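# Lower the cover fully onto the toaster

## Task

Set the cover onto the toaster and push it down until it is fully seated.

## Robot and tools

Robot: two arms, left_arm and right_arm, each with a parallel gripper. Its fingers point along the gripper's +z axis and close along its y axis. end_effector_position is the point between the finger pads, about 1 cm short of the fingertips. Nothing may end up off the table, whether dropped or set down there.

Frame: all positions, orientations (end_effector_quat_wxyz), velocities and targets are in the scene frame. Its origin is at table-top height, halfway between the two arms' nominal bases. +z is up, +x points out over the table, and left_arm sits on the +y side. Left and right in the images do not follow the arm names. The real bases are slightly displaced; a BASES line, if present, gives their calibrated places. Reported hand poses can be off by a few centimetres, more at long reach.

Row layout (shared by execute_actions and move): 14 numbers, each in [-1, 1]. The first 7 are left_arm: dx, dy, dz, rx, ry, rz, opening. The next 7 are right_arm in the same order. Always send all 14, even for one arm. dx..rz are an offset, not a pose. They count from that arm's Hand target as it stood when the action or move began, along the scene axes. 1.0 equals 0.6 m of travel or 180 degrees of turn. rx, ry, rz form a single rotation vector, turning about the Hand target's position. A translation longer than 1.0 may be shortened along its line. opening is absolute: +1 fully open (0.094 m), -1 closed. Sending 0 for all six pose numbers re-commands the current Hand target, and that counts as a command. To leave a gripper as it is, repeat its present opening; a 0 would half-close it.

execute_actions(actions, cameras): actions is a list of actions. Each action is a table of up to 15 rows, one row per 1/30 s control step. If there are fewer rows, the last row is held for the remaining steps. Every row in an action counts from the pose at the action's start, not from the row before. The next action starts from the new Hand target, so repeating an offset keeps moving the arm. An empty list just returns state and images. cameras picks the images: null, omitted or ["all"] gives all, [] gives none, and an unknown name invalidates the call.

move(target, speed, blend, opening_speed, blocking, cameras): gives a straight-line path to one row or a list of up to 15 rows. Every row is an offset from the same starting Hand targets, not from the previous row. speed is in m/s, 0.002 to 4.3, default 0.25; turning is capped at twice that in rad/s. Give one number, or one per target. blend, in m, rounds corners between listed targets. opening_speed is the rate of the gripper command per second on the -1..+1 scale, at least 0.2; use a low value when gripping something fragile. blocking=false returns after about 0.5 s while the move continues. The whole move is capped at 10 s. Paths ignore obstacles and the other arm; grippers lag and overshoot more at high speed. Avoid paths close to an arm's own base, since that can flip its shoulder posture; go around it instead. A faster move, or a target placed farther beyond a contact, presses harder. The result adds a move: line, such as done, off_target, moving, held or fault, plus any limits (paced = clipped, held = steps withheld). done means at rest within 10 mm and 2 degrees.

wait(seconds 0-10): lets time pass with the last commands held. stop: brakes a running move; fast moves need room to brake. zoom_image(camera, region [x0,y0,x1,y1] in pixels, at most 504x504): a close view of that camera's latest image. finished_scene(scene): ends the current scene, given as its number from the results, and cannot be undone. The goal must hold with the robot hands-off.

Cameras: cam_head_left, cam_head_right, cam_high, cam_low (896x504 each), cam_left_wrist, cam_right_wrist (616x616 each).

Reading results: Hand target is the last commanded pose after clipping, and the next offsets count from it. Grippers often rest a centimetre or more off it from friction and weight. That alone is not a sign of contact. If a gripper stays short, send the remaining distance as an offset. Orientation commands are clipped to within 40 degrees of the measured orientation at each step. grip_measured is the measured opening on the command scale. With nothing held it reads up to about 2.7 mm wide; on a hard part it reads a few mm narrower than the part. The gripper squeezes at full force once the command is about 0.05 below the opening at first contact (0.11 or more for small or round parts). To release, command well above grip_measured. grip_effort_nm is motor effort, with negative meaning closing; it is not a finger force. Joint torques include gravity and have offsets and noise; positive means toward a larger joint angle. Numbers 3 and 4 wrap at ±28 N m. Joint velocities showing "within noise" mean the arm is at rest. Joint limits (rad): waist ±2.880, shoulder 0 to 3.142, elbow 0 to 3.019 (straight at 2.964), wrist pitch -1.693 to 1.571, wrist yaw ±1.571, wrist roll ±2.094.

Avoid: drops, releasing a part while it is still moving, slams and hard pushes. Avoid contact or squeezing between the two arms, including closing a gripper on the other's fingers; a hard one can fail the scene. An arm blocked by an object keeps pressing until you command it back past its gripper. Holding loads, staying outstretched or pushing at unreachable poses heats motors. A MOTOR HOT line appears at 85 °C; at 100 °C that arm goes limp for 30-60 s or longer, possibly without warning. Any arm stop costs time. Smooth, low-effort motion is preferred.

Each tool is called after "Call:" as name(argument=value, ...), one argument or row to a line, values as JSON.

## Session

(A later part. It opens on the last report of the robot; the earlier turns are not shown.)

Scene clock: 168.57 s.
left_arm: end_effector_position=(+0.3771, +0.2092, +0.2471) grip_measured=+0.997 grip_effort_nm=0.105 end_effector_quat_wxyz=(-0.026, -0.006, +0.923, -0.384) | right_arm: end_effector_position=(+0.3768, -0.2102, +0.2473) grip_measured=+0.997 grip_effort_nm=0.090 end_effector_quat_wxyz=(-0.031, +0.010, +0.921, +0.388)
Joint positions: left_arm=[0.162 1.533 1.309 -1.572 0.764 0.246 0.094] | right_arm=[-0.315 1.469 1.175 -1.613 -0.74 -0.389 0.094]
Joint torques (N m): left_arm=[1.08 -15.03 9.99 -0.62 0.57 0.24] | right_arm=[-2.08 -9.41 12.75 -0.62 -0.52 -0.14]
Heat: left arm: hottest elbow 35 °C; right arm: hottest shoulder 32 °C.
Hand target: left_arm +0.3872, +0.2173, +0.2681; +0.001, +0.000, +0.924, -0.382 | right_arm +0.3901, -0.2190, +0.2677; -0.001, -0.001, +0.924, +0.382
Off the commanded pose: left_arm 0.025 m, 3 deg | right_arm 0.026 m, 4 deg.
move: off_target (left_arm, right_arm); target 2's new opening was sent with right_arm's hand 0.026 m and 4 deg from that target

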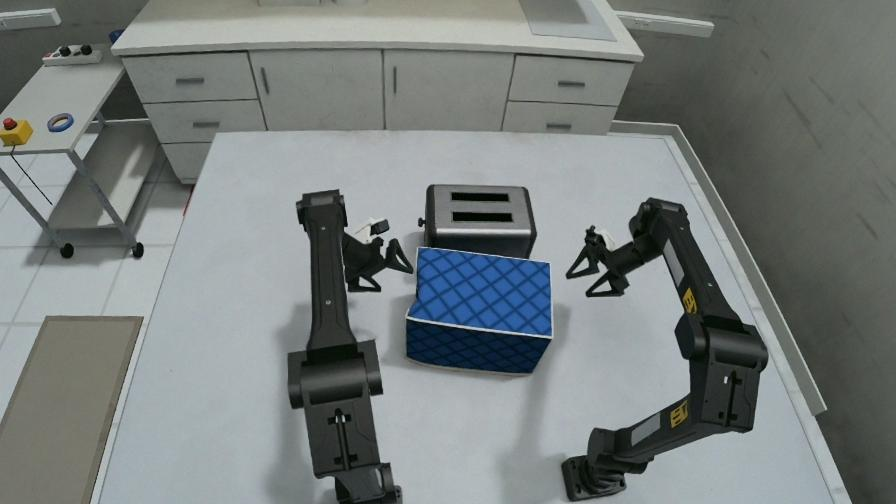

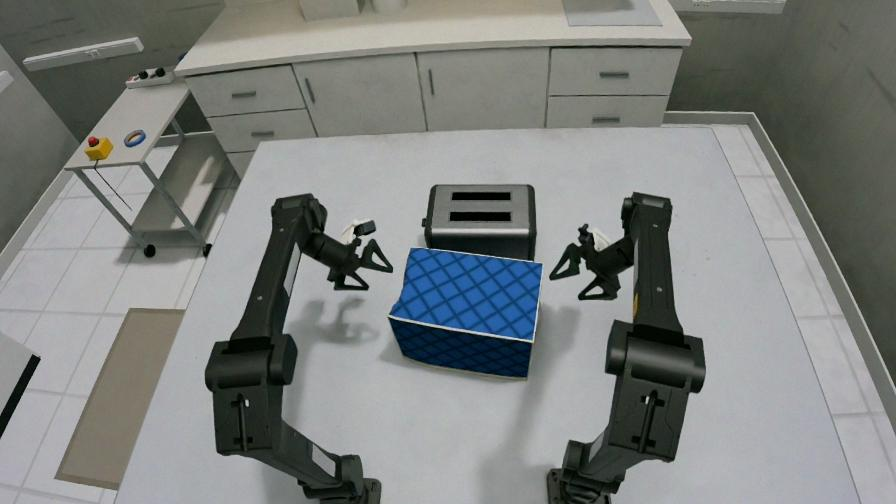

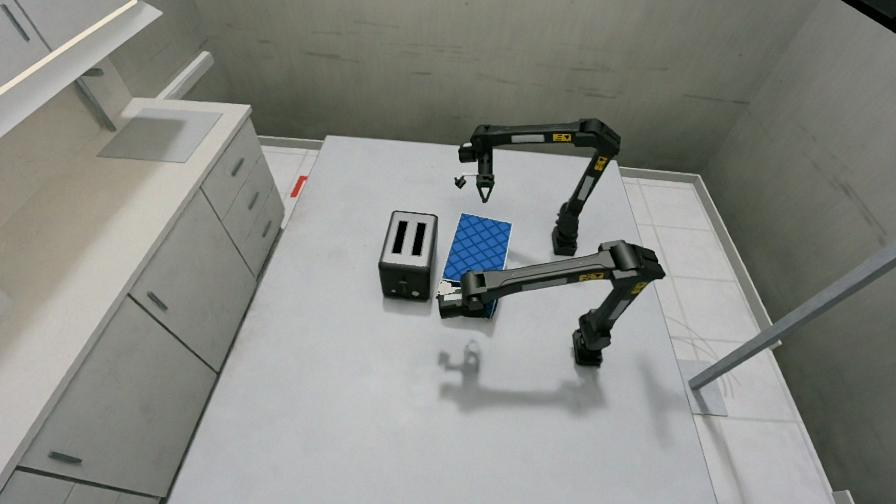

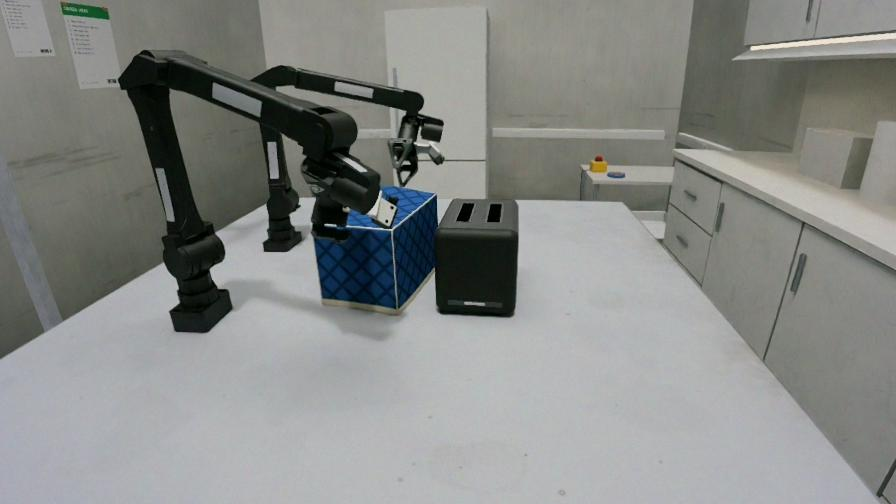

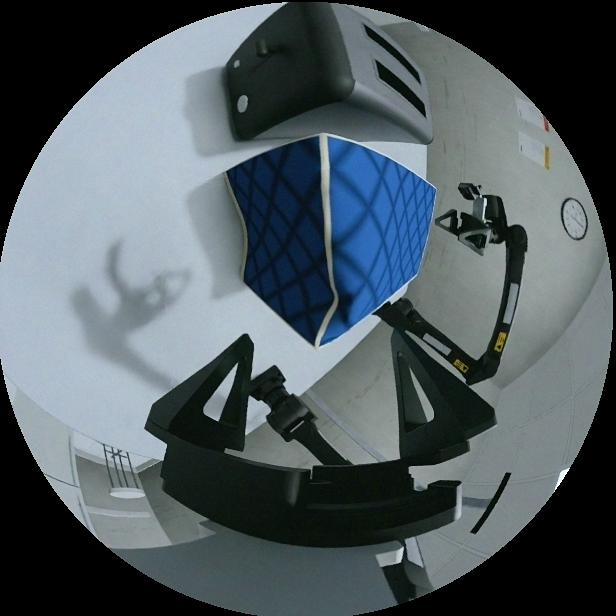

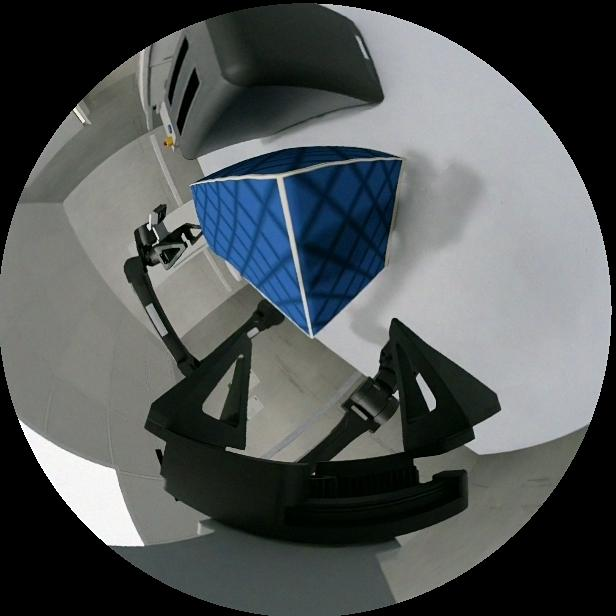

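Call:
move(
  target=[0.013,-0.117,-0.097,0,0,0,1,-0.008,0.135,-0.097,0,0,0,1],
  speed=0.08,
)

Call:
zoom_image(
  camera="cam_low",
  region=[250, 130, 550, 340],
)

Call:
zoom_image(
  camera="cam_head_right",
  region=[300, 160, 660, 400],
)

Scene clock: 198.00 s.
left_arm: end_effector_position=(+0.3932, +0.1530, +0.2075) grip_measured=+0.998 grip_effort_nm=0.100 end_effector_quat_wxyz=(-0.003, -0.004, +0.924, -0.381) | right_arm: end_effector_position=(+0.3895, -0.1432, +0.2065) grip_measured=+0.998 grip_effort_nm=0.095 end_effector_quat_wxyz=(-0.003, +0.000, +0.924, +0.382)
Joint positions: left_arm=[0.03 1.533 1.208 -1.284 0.782 0.04 0.094] | right_arm=[-0.139 1.439 1.045 -1.286 -0.778 -0.148 0.094]
Joint torques (N m): left_arm=[-1.2 -13.86 6.98 0.35 0.54 0.04] | right_arm=[-0.15 -9.58 7.12 0.29 -0.6 0.21]
Heat: left arm: hottest elbow 39 °C; right arm: hottest shoulder 33 °C.
Hand target: left_arm +0.3950, +0.1470, +0.2099; +0.001, +0.000, +0.924, -0.382 | right_arm +0.3852, -0.1380, +0.2095; -0.001, -0.001, +0.924, +0.382
Off the commanded pose: left_arm 0.007 m, 1 deg | right_arm 0.007 m, 0 deg.
move: done

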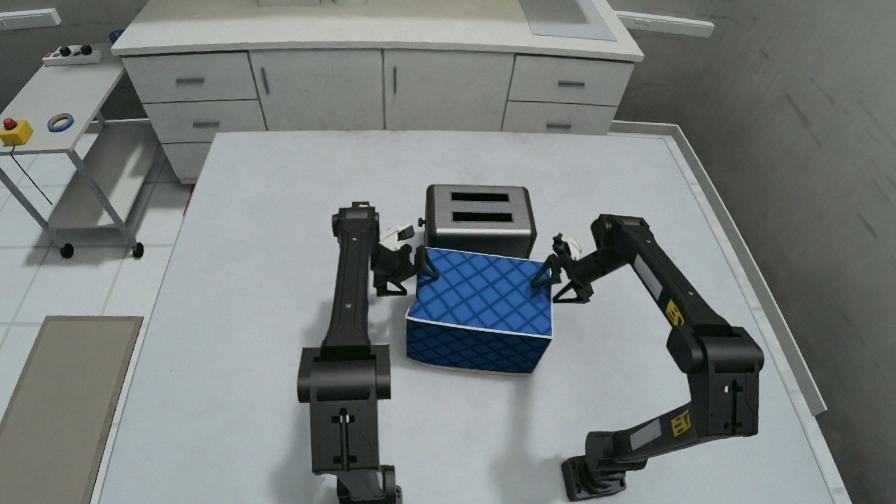

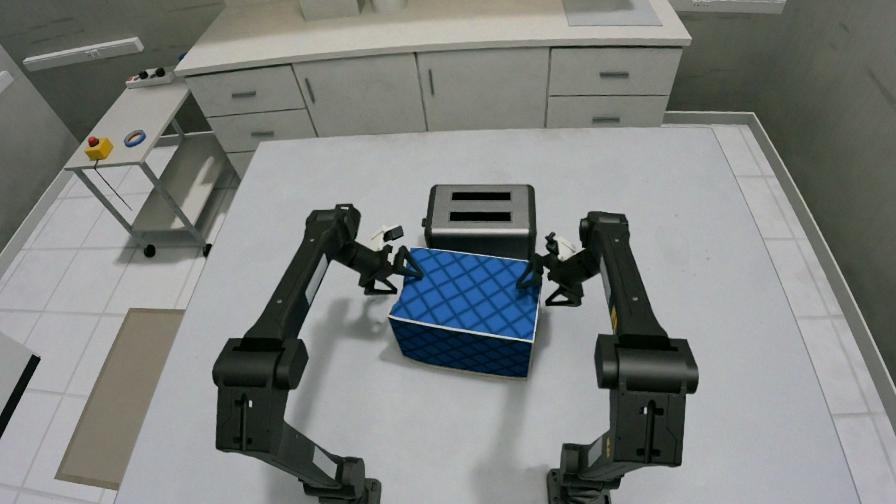

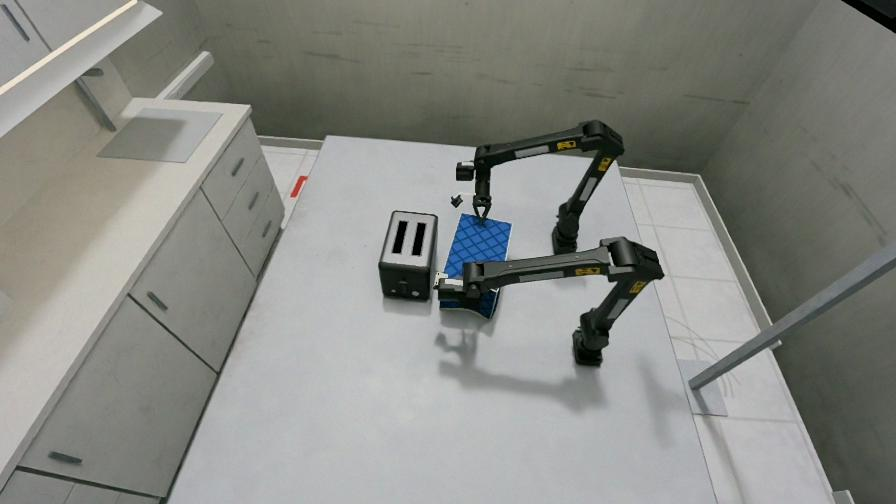

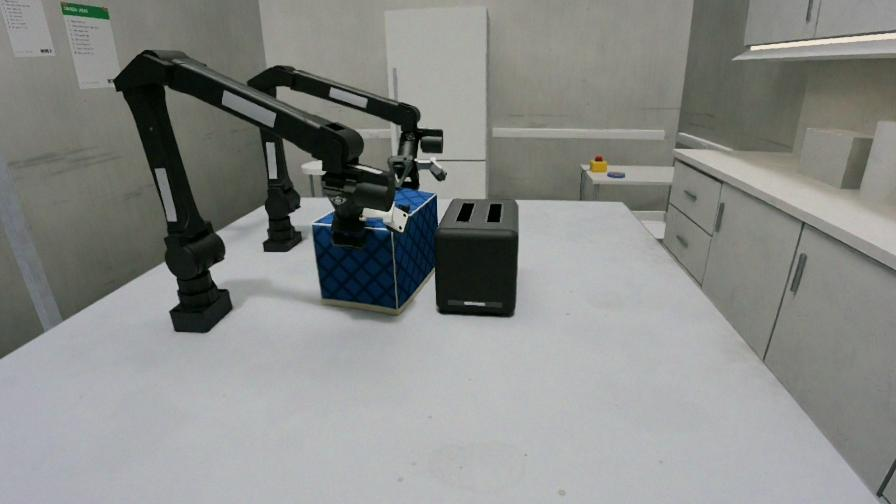

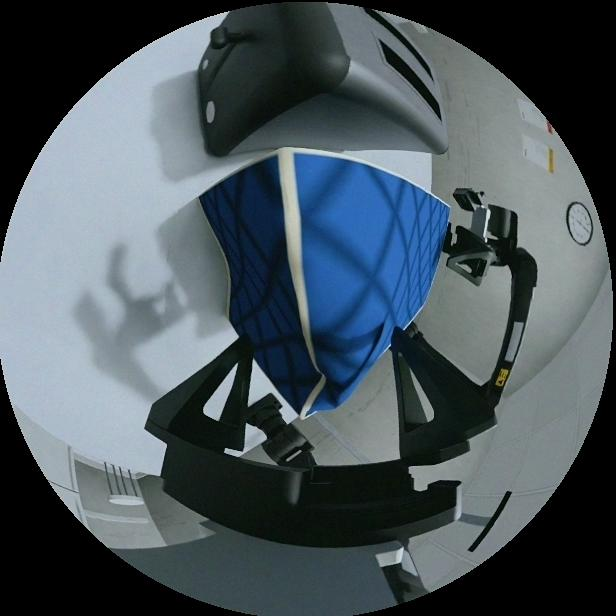

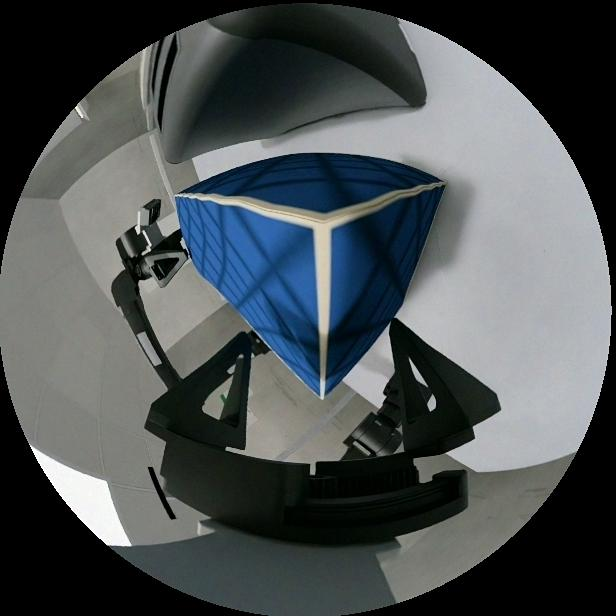

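Scaled by 1.680.

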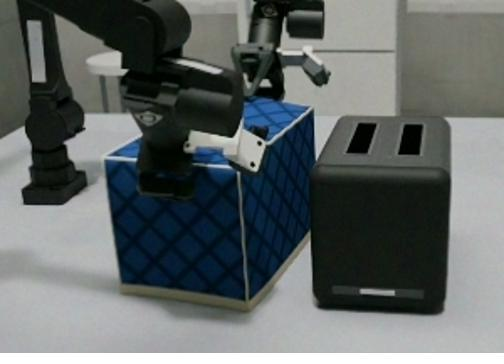

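Scaled by 1.400.

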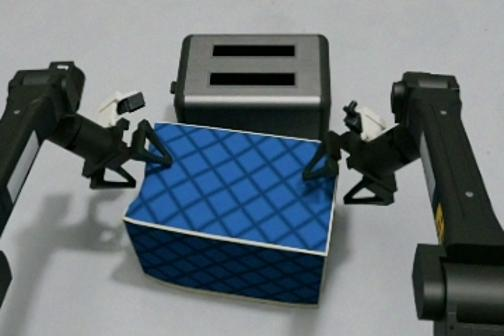

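Call:
move(
  target=[-0.025,-0.01,-0.01,0,0,0,1,-0.065,0.01,-0.01,0,0,0,1],
  speed=0.08,
)

Call:
move(
  target=[0,0,0,0,0,0,-1,0,0,0,0,0,0,-1],
  opening_speed=0.5,
)

Call:
zoom_image(
  camera="cam_low",
  region=[250, 130, 550, 340],
)

Call:
zoom_image(
  camera="cam_head_right",
  region=[300, 160, 660, 400],
)

Scene clock: 207.57 s.
left_arm: end_effector_position=(+0.3798, +0.1479, +0.1950) grip_measured=+0.998 grip_effort_nm=0.095 end_effector_quat_wxyz=(-0.010, -0.008, +0.924, -0.381) | right_arm: end_effector_position=(+0.3506, -0.1375, +0.2020) grip_measured=+0.998 grip_effort_nm=0.095 end_effector_quat_wxyz=(-0.001, +0.000, +0.924, +0.381)
Joint positions: left_arm=[0.018 1.515 1.153 -1.25 0.782 0.022 0.094] | right_arm=[-0.134 1.338 0.933 -1.265 -0.778 -0.137 0.094]
Joint torques (N m): left_arm=[-1.03 -15.33 6.86 0.4 0.57 0.01] | right_arm=[0.03 -8.12 7.1 0.29 -0.62 0.21]
Heat: left arm: hottest elbow 38 °C; right arm: hottest shoulder 33 °C.
Hand target: left_arm +0.3800, +0.1410, +0.2039; +0.001, +0.000, +0.924, -0.382 | right_arm +0.3463, -0.1321, +0.2036; -0.001, -0.001, +0.924, +0.382
Off the commanded pose: left_arm 0.011 m, 2 deg | right_arm 0.007 m, 0 deg.
move: off_target (left_arm)

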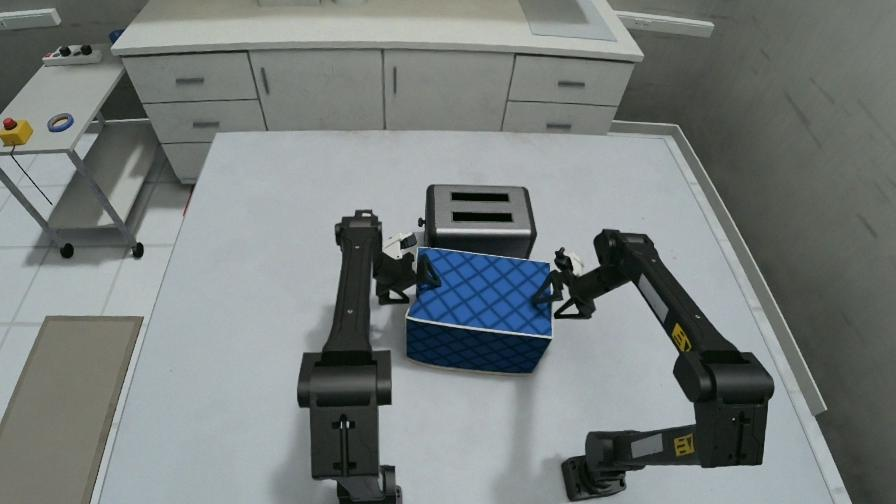

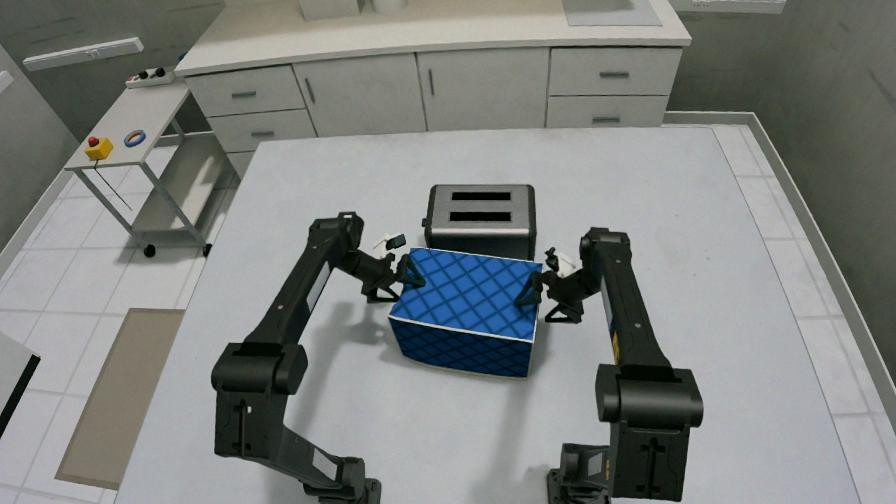

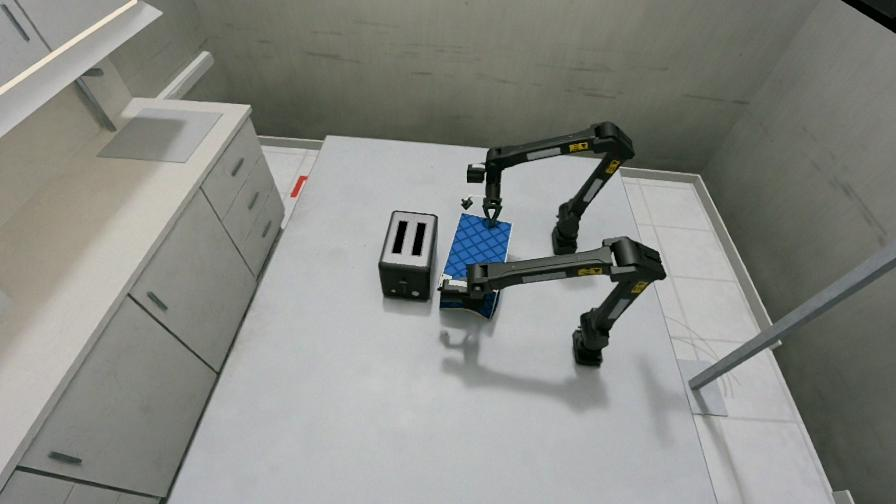

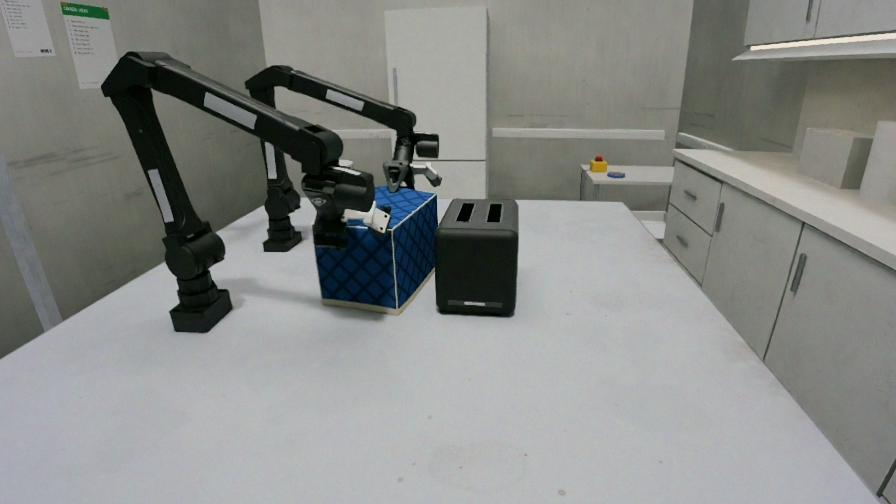

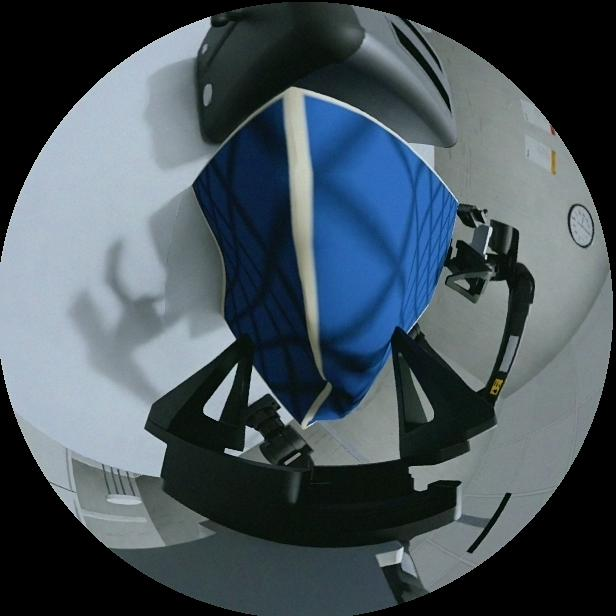

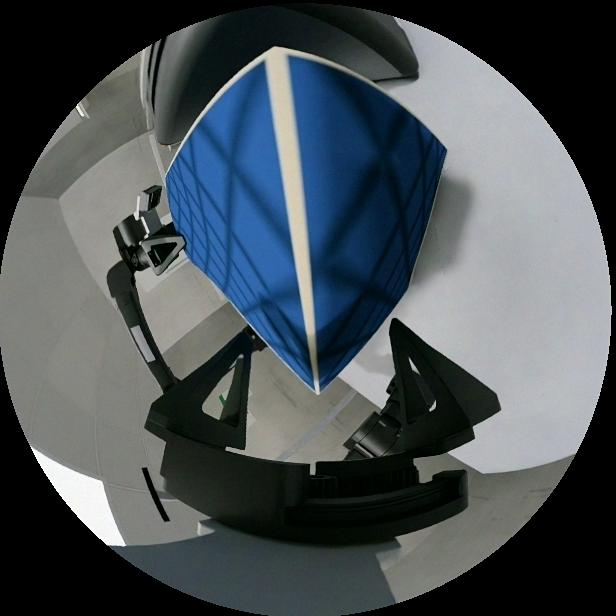

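Scene clock: 211.97 s.
left_arm: end_effector_position=(+0.3778, +0.1409, +0.2026) grip_measured=-0.878 grip_effort_nm=-1.023 end_effector_quat_wxyz=(-0.006, -0.002, +0.922, -0.387) | right_arm: end_effector_position=(+0.3497, -0.1317, +0.2064) grip_measured=-0.982 grip_effort_nm=-0.940 end_effector_quat_wxyz=(+0.001, -0.005, +0.922, +0.388)
Joint positions: left_arm=[0.006 1.5 1.153 -1.249 0.795 0.017 0.006] | right_arm=[-0.123 1.329 0.932 -1.264 -0.794 -0.135 0.001]
Joint torques (N m): left_arm=[-0.15 -13.27 6.89 0.4 0.07 0.06] | right_arm=[-0.73 -7.41 7.19 0.29 0.01 0.21]
Heat: left arm: hottest elbow 37 °C; right arm: hottest shoulder 33 °C.
Hand target: left_arm +0.3801, +0.1410, +0.2039; +0.001, +0.000, +0.924, -0.382 | right_arm +0.3463, -0.1320, +0.2036; -0.001, -0.001, +0.924, +0.382
Off the commanded pose: left_arm 0.003 m, 1 deg | right_arm 0.004 m, 1 deg.
move: done

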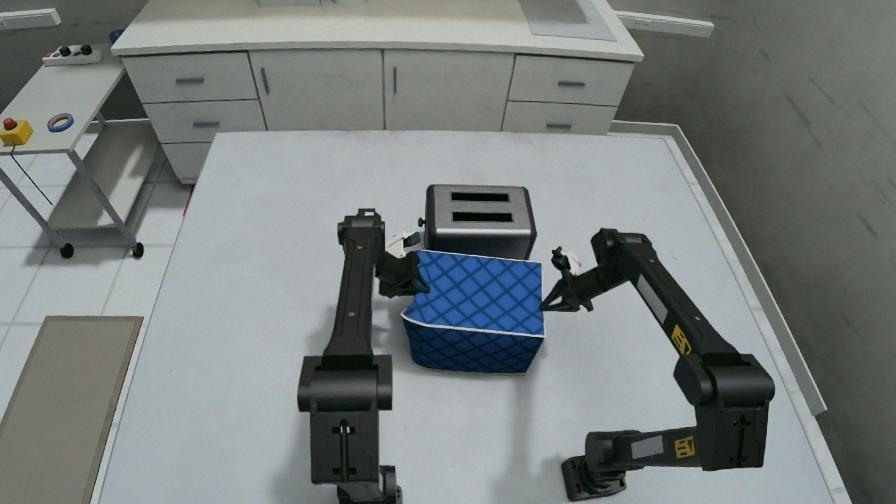

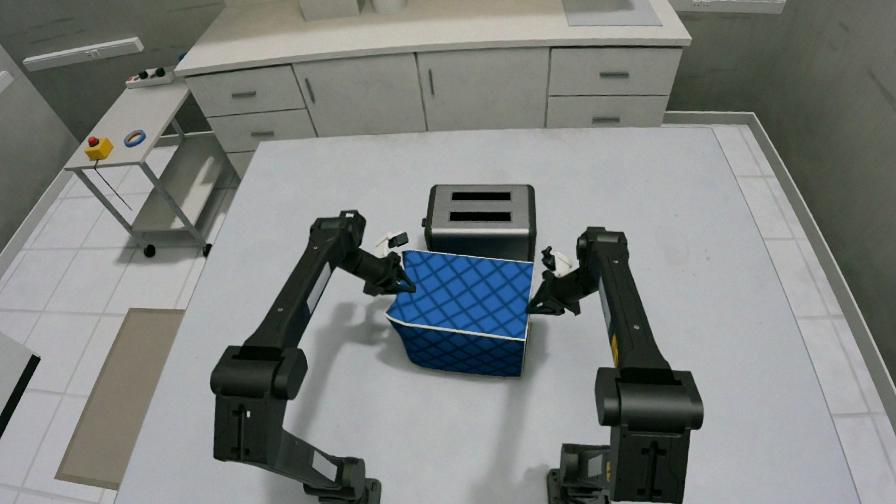

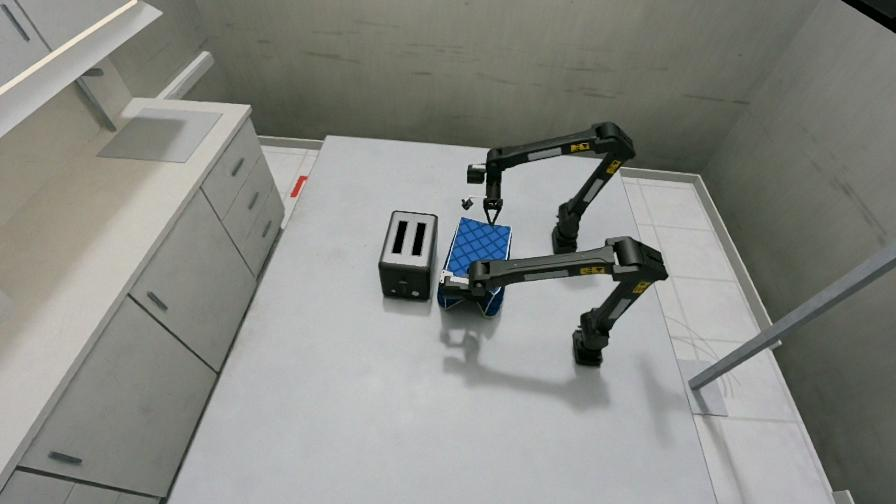

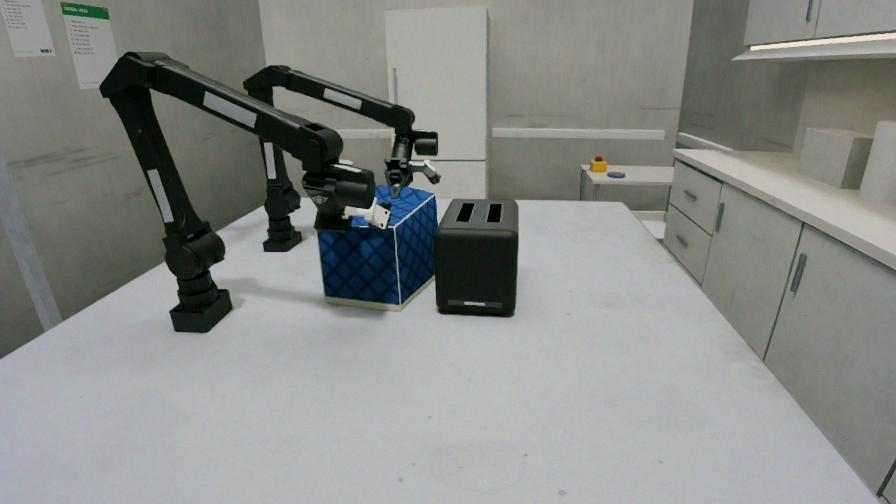

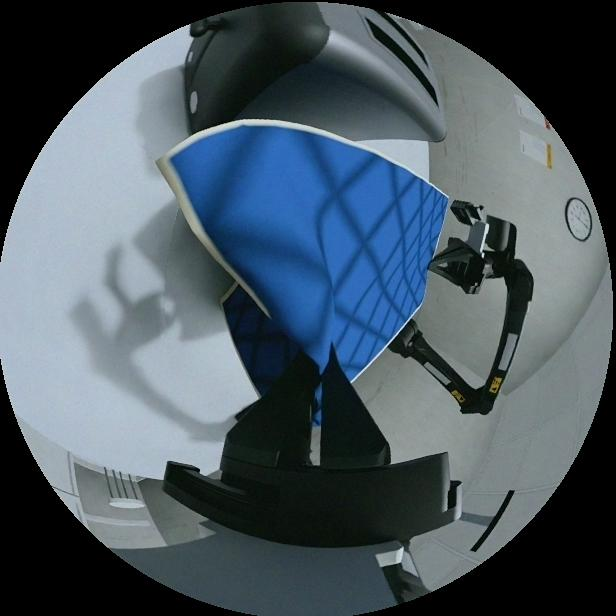

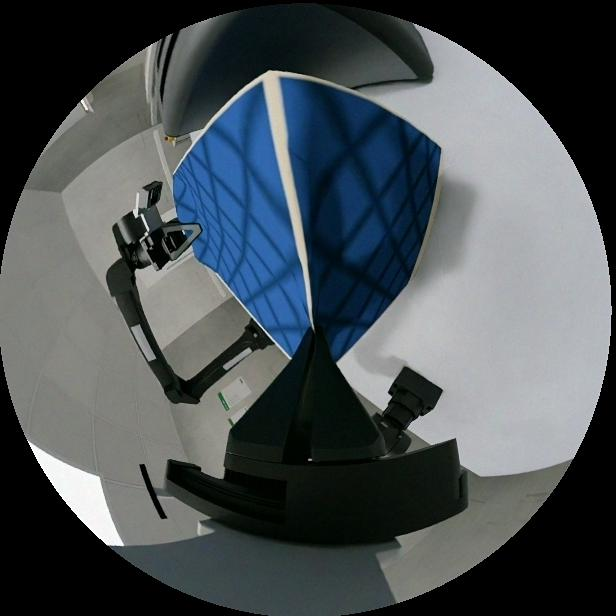

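Scaled by 1.680.

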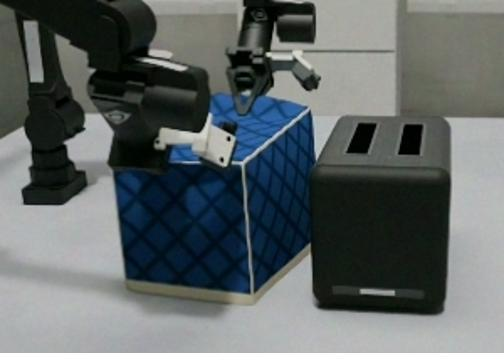

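Scaled by 1.400.

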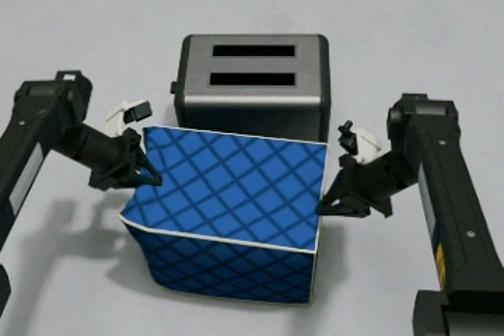

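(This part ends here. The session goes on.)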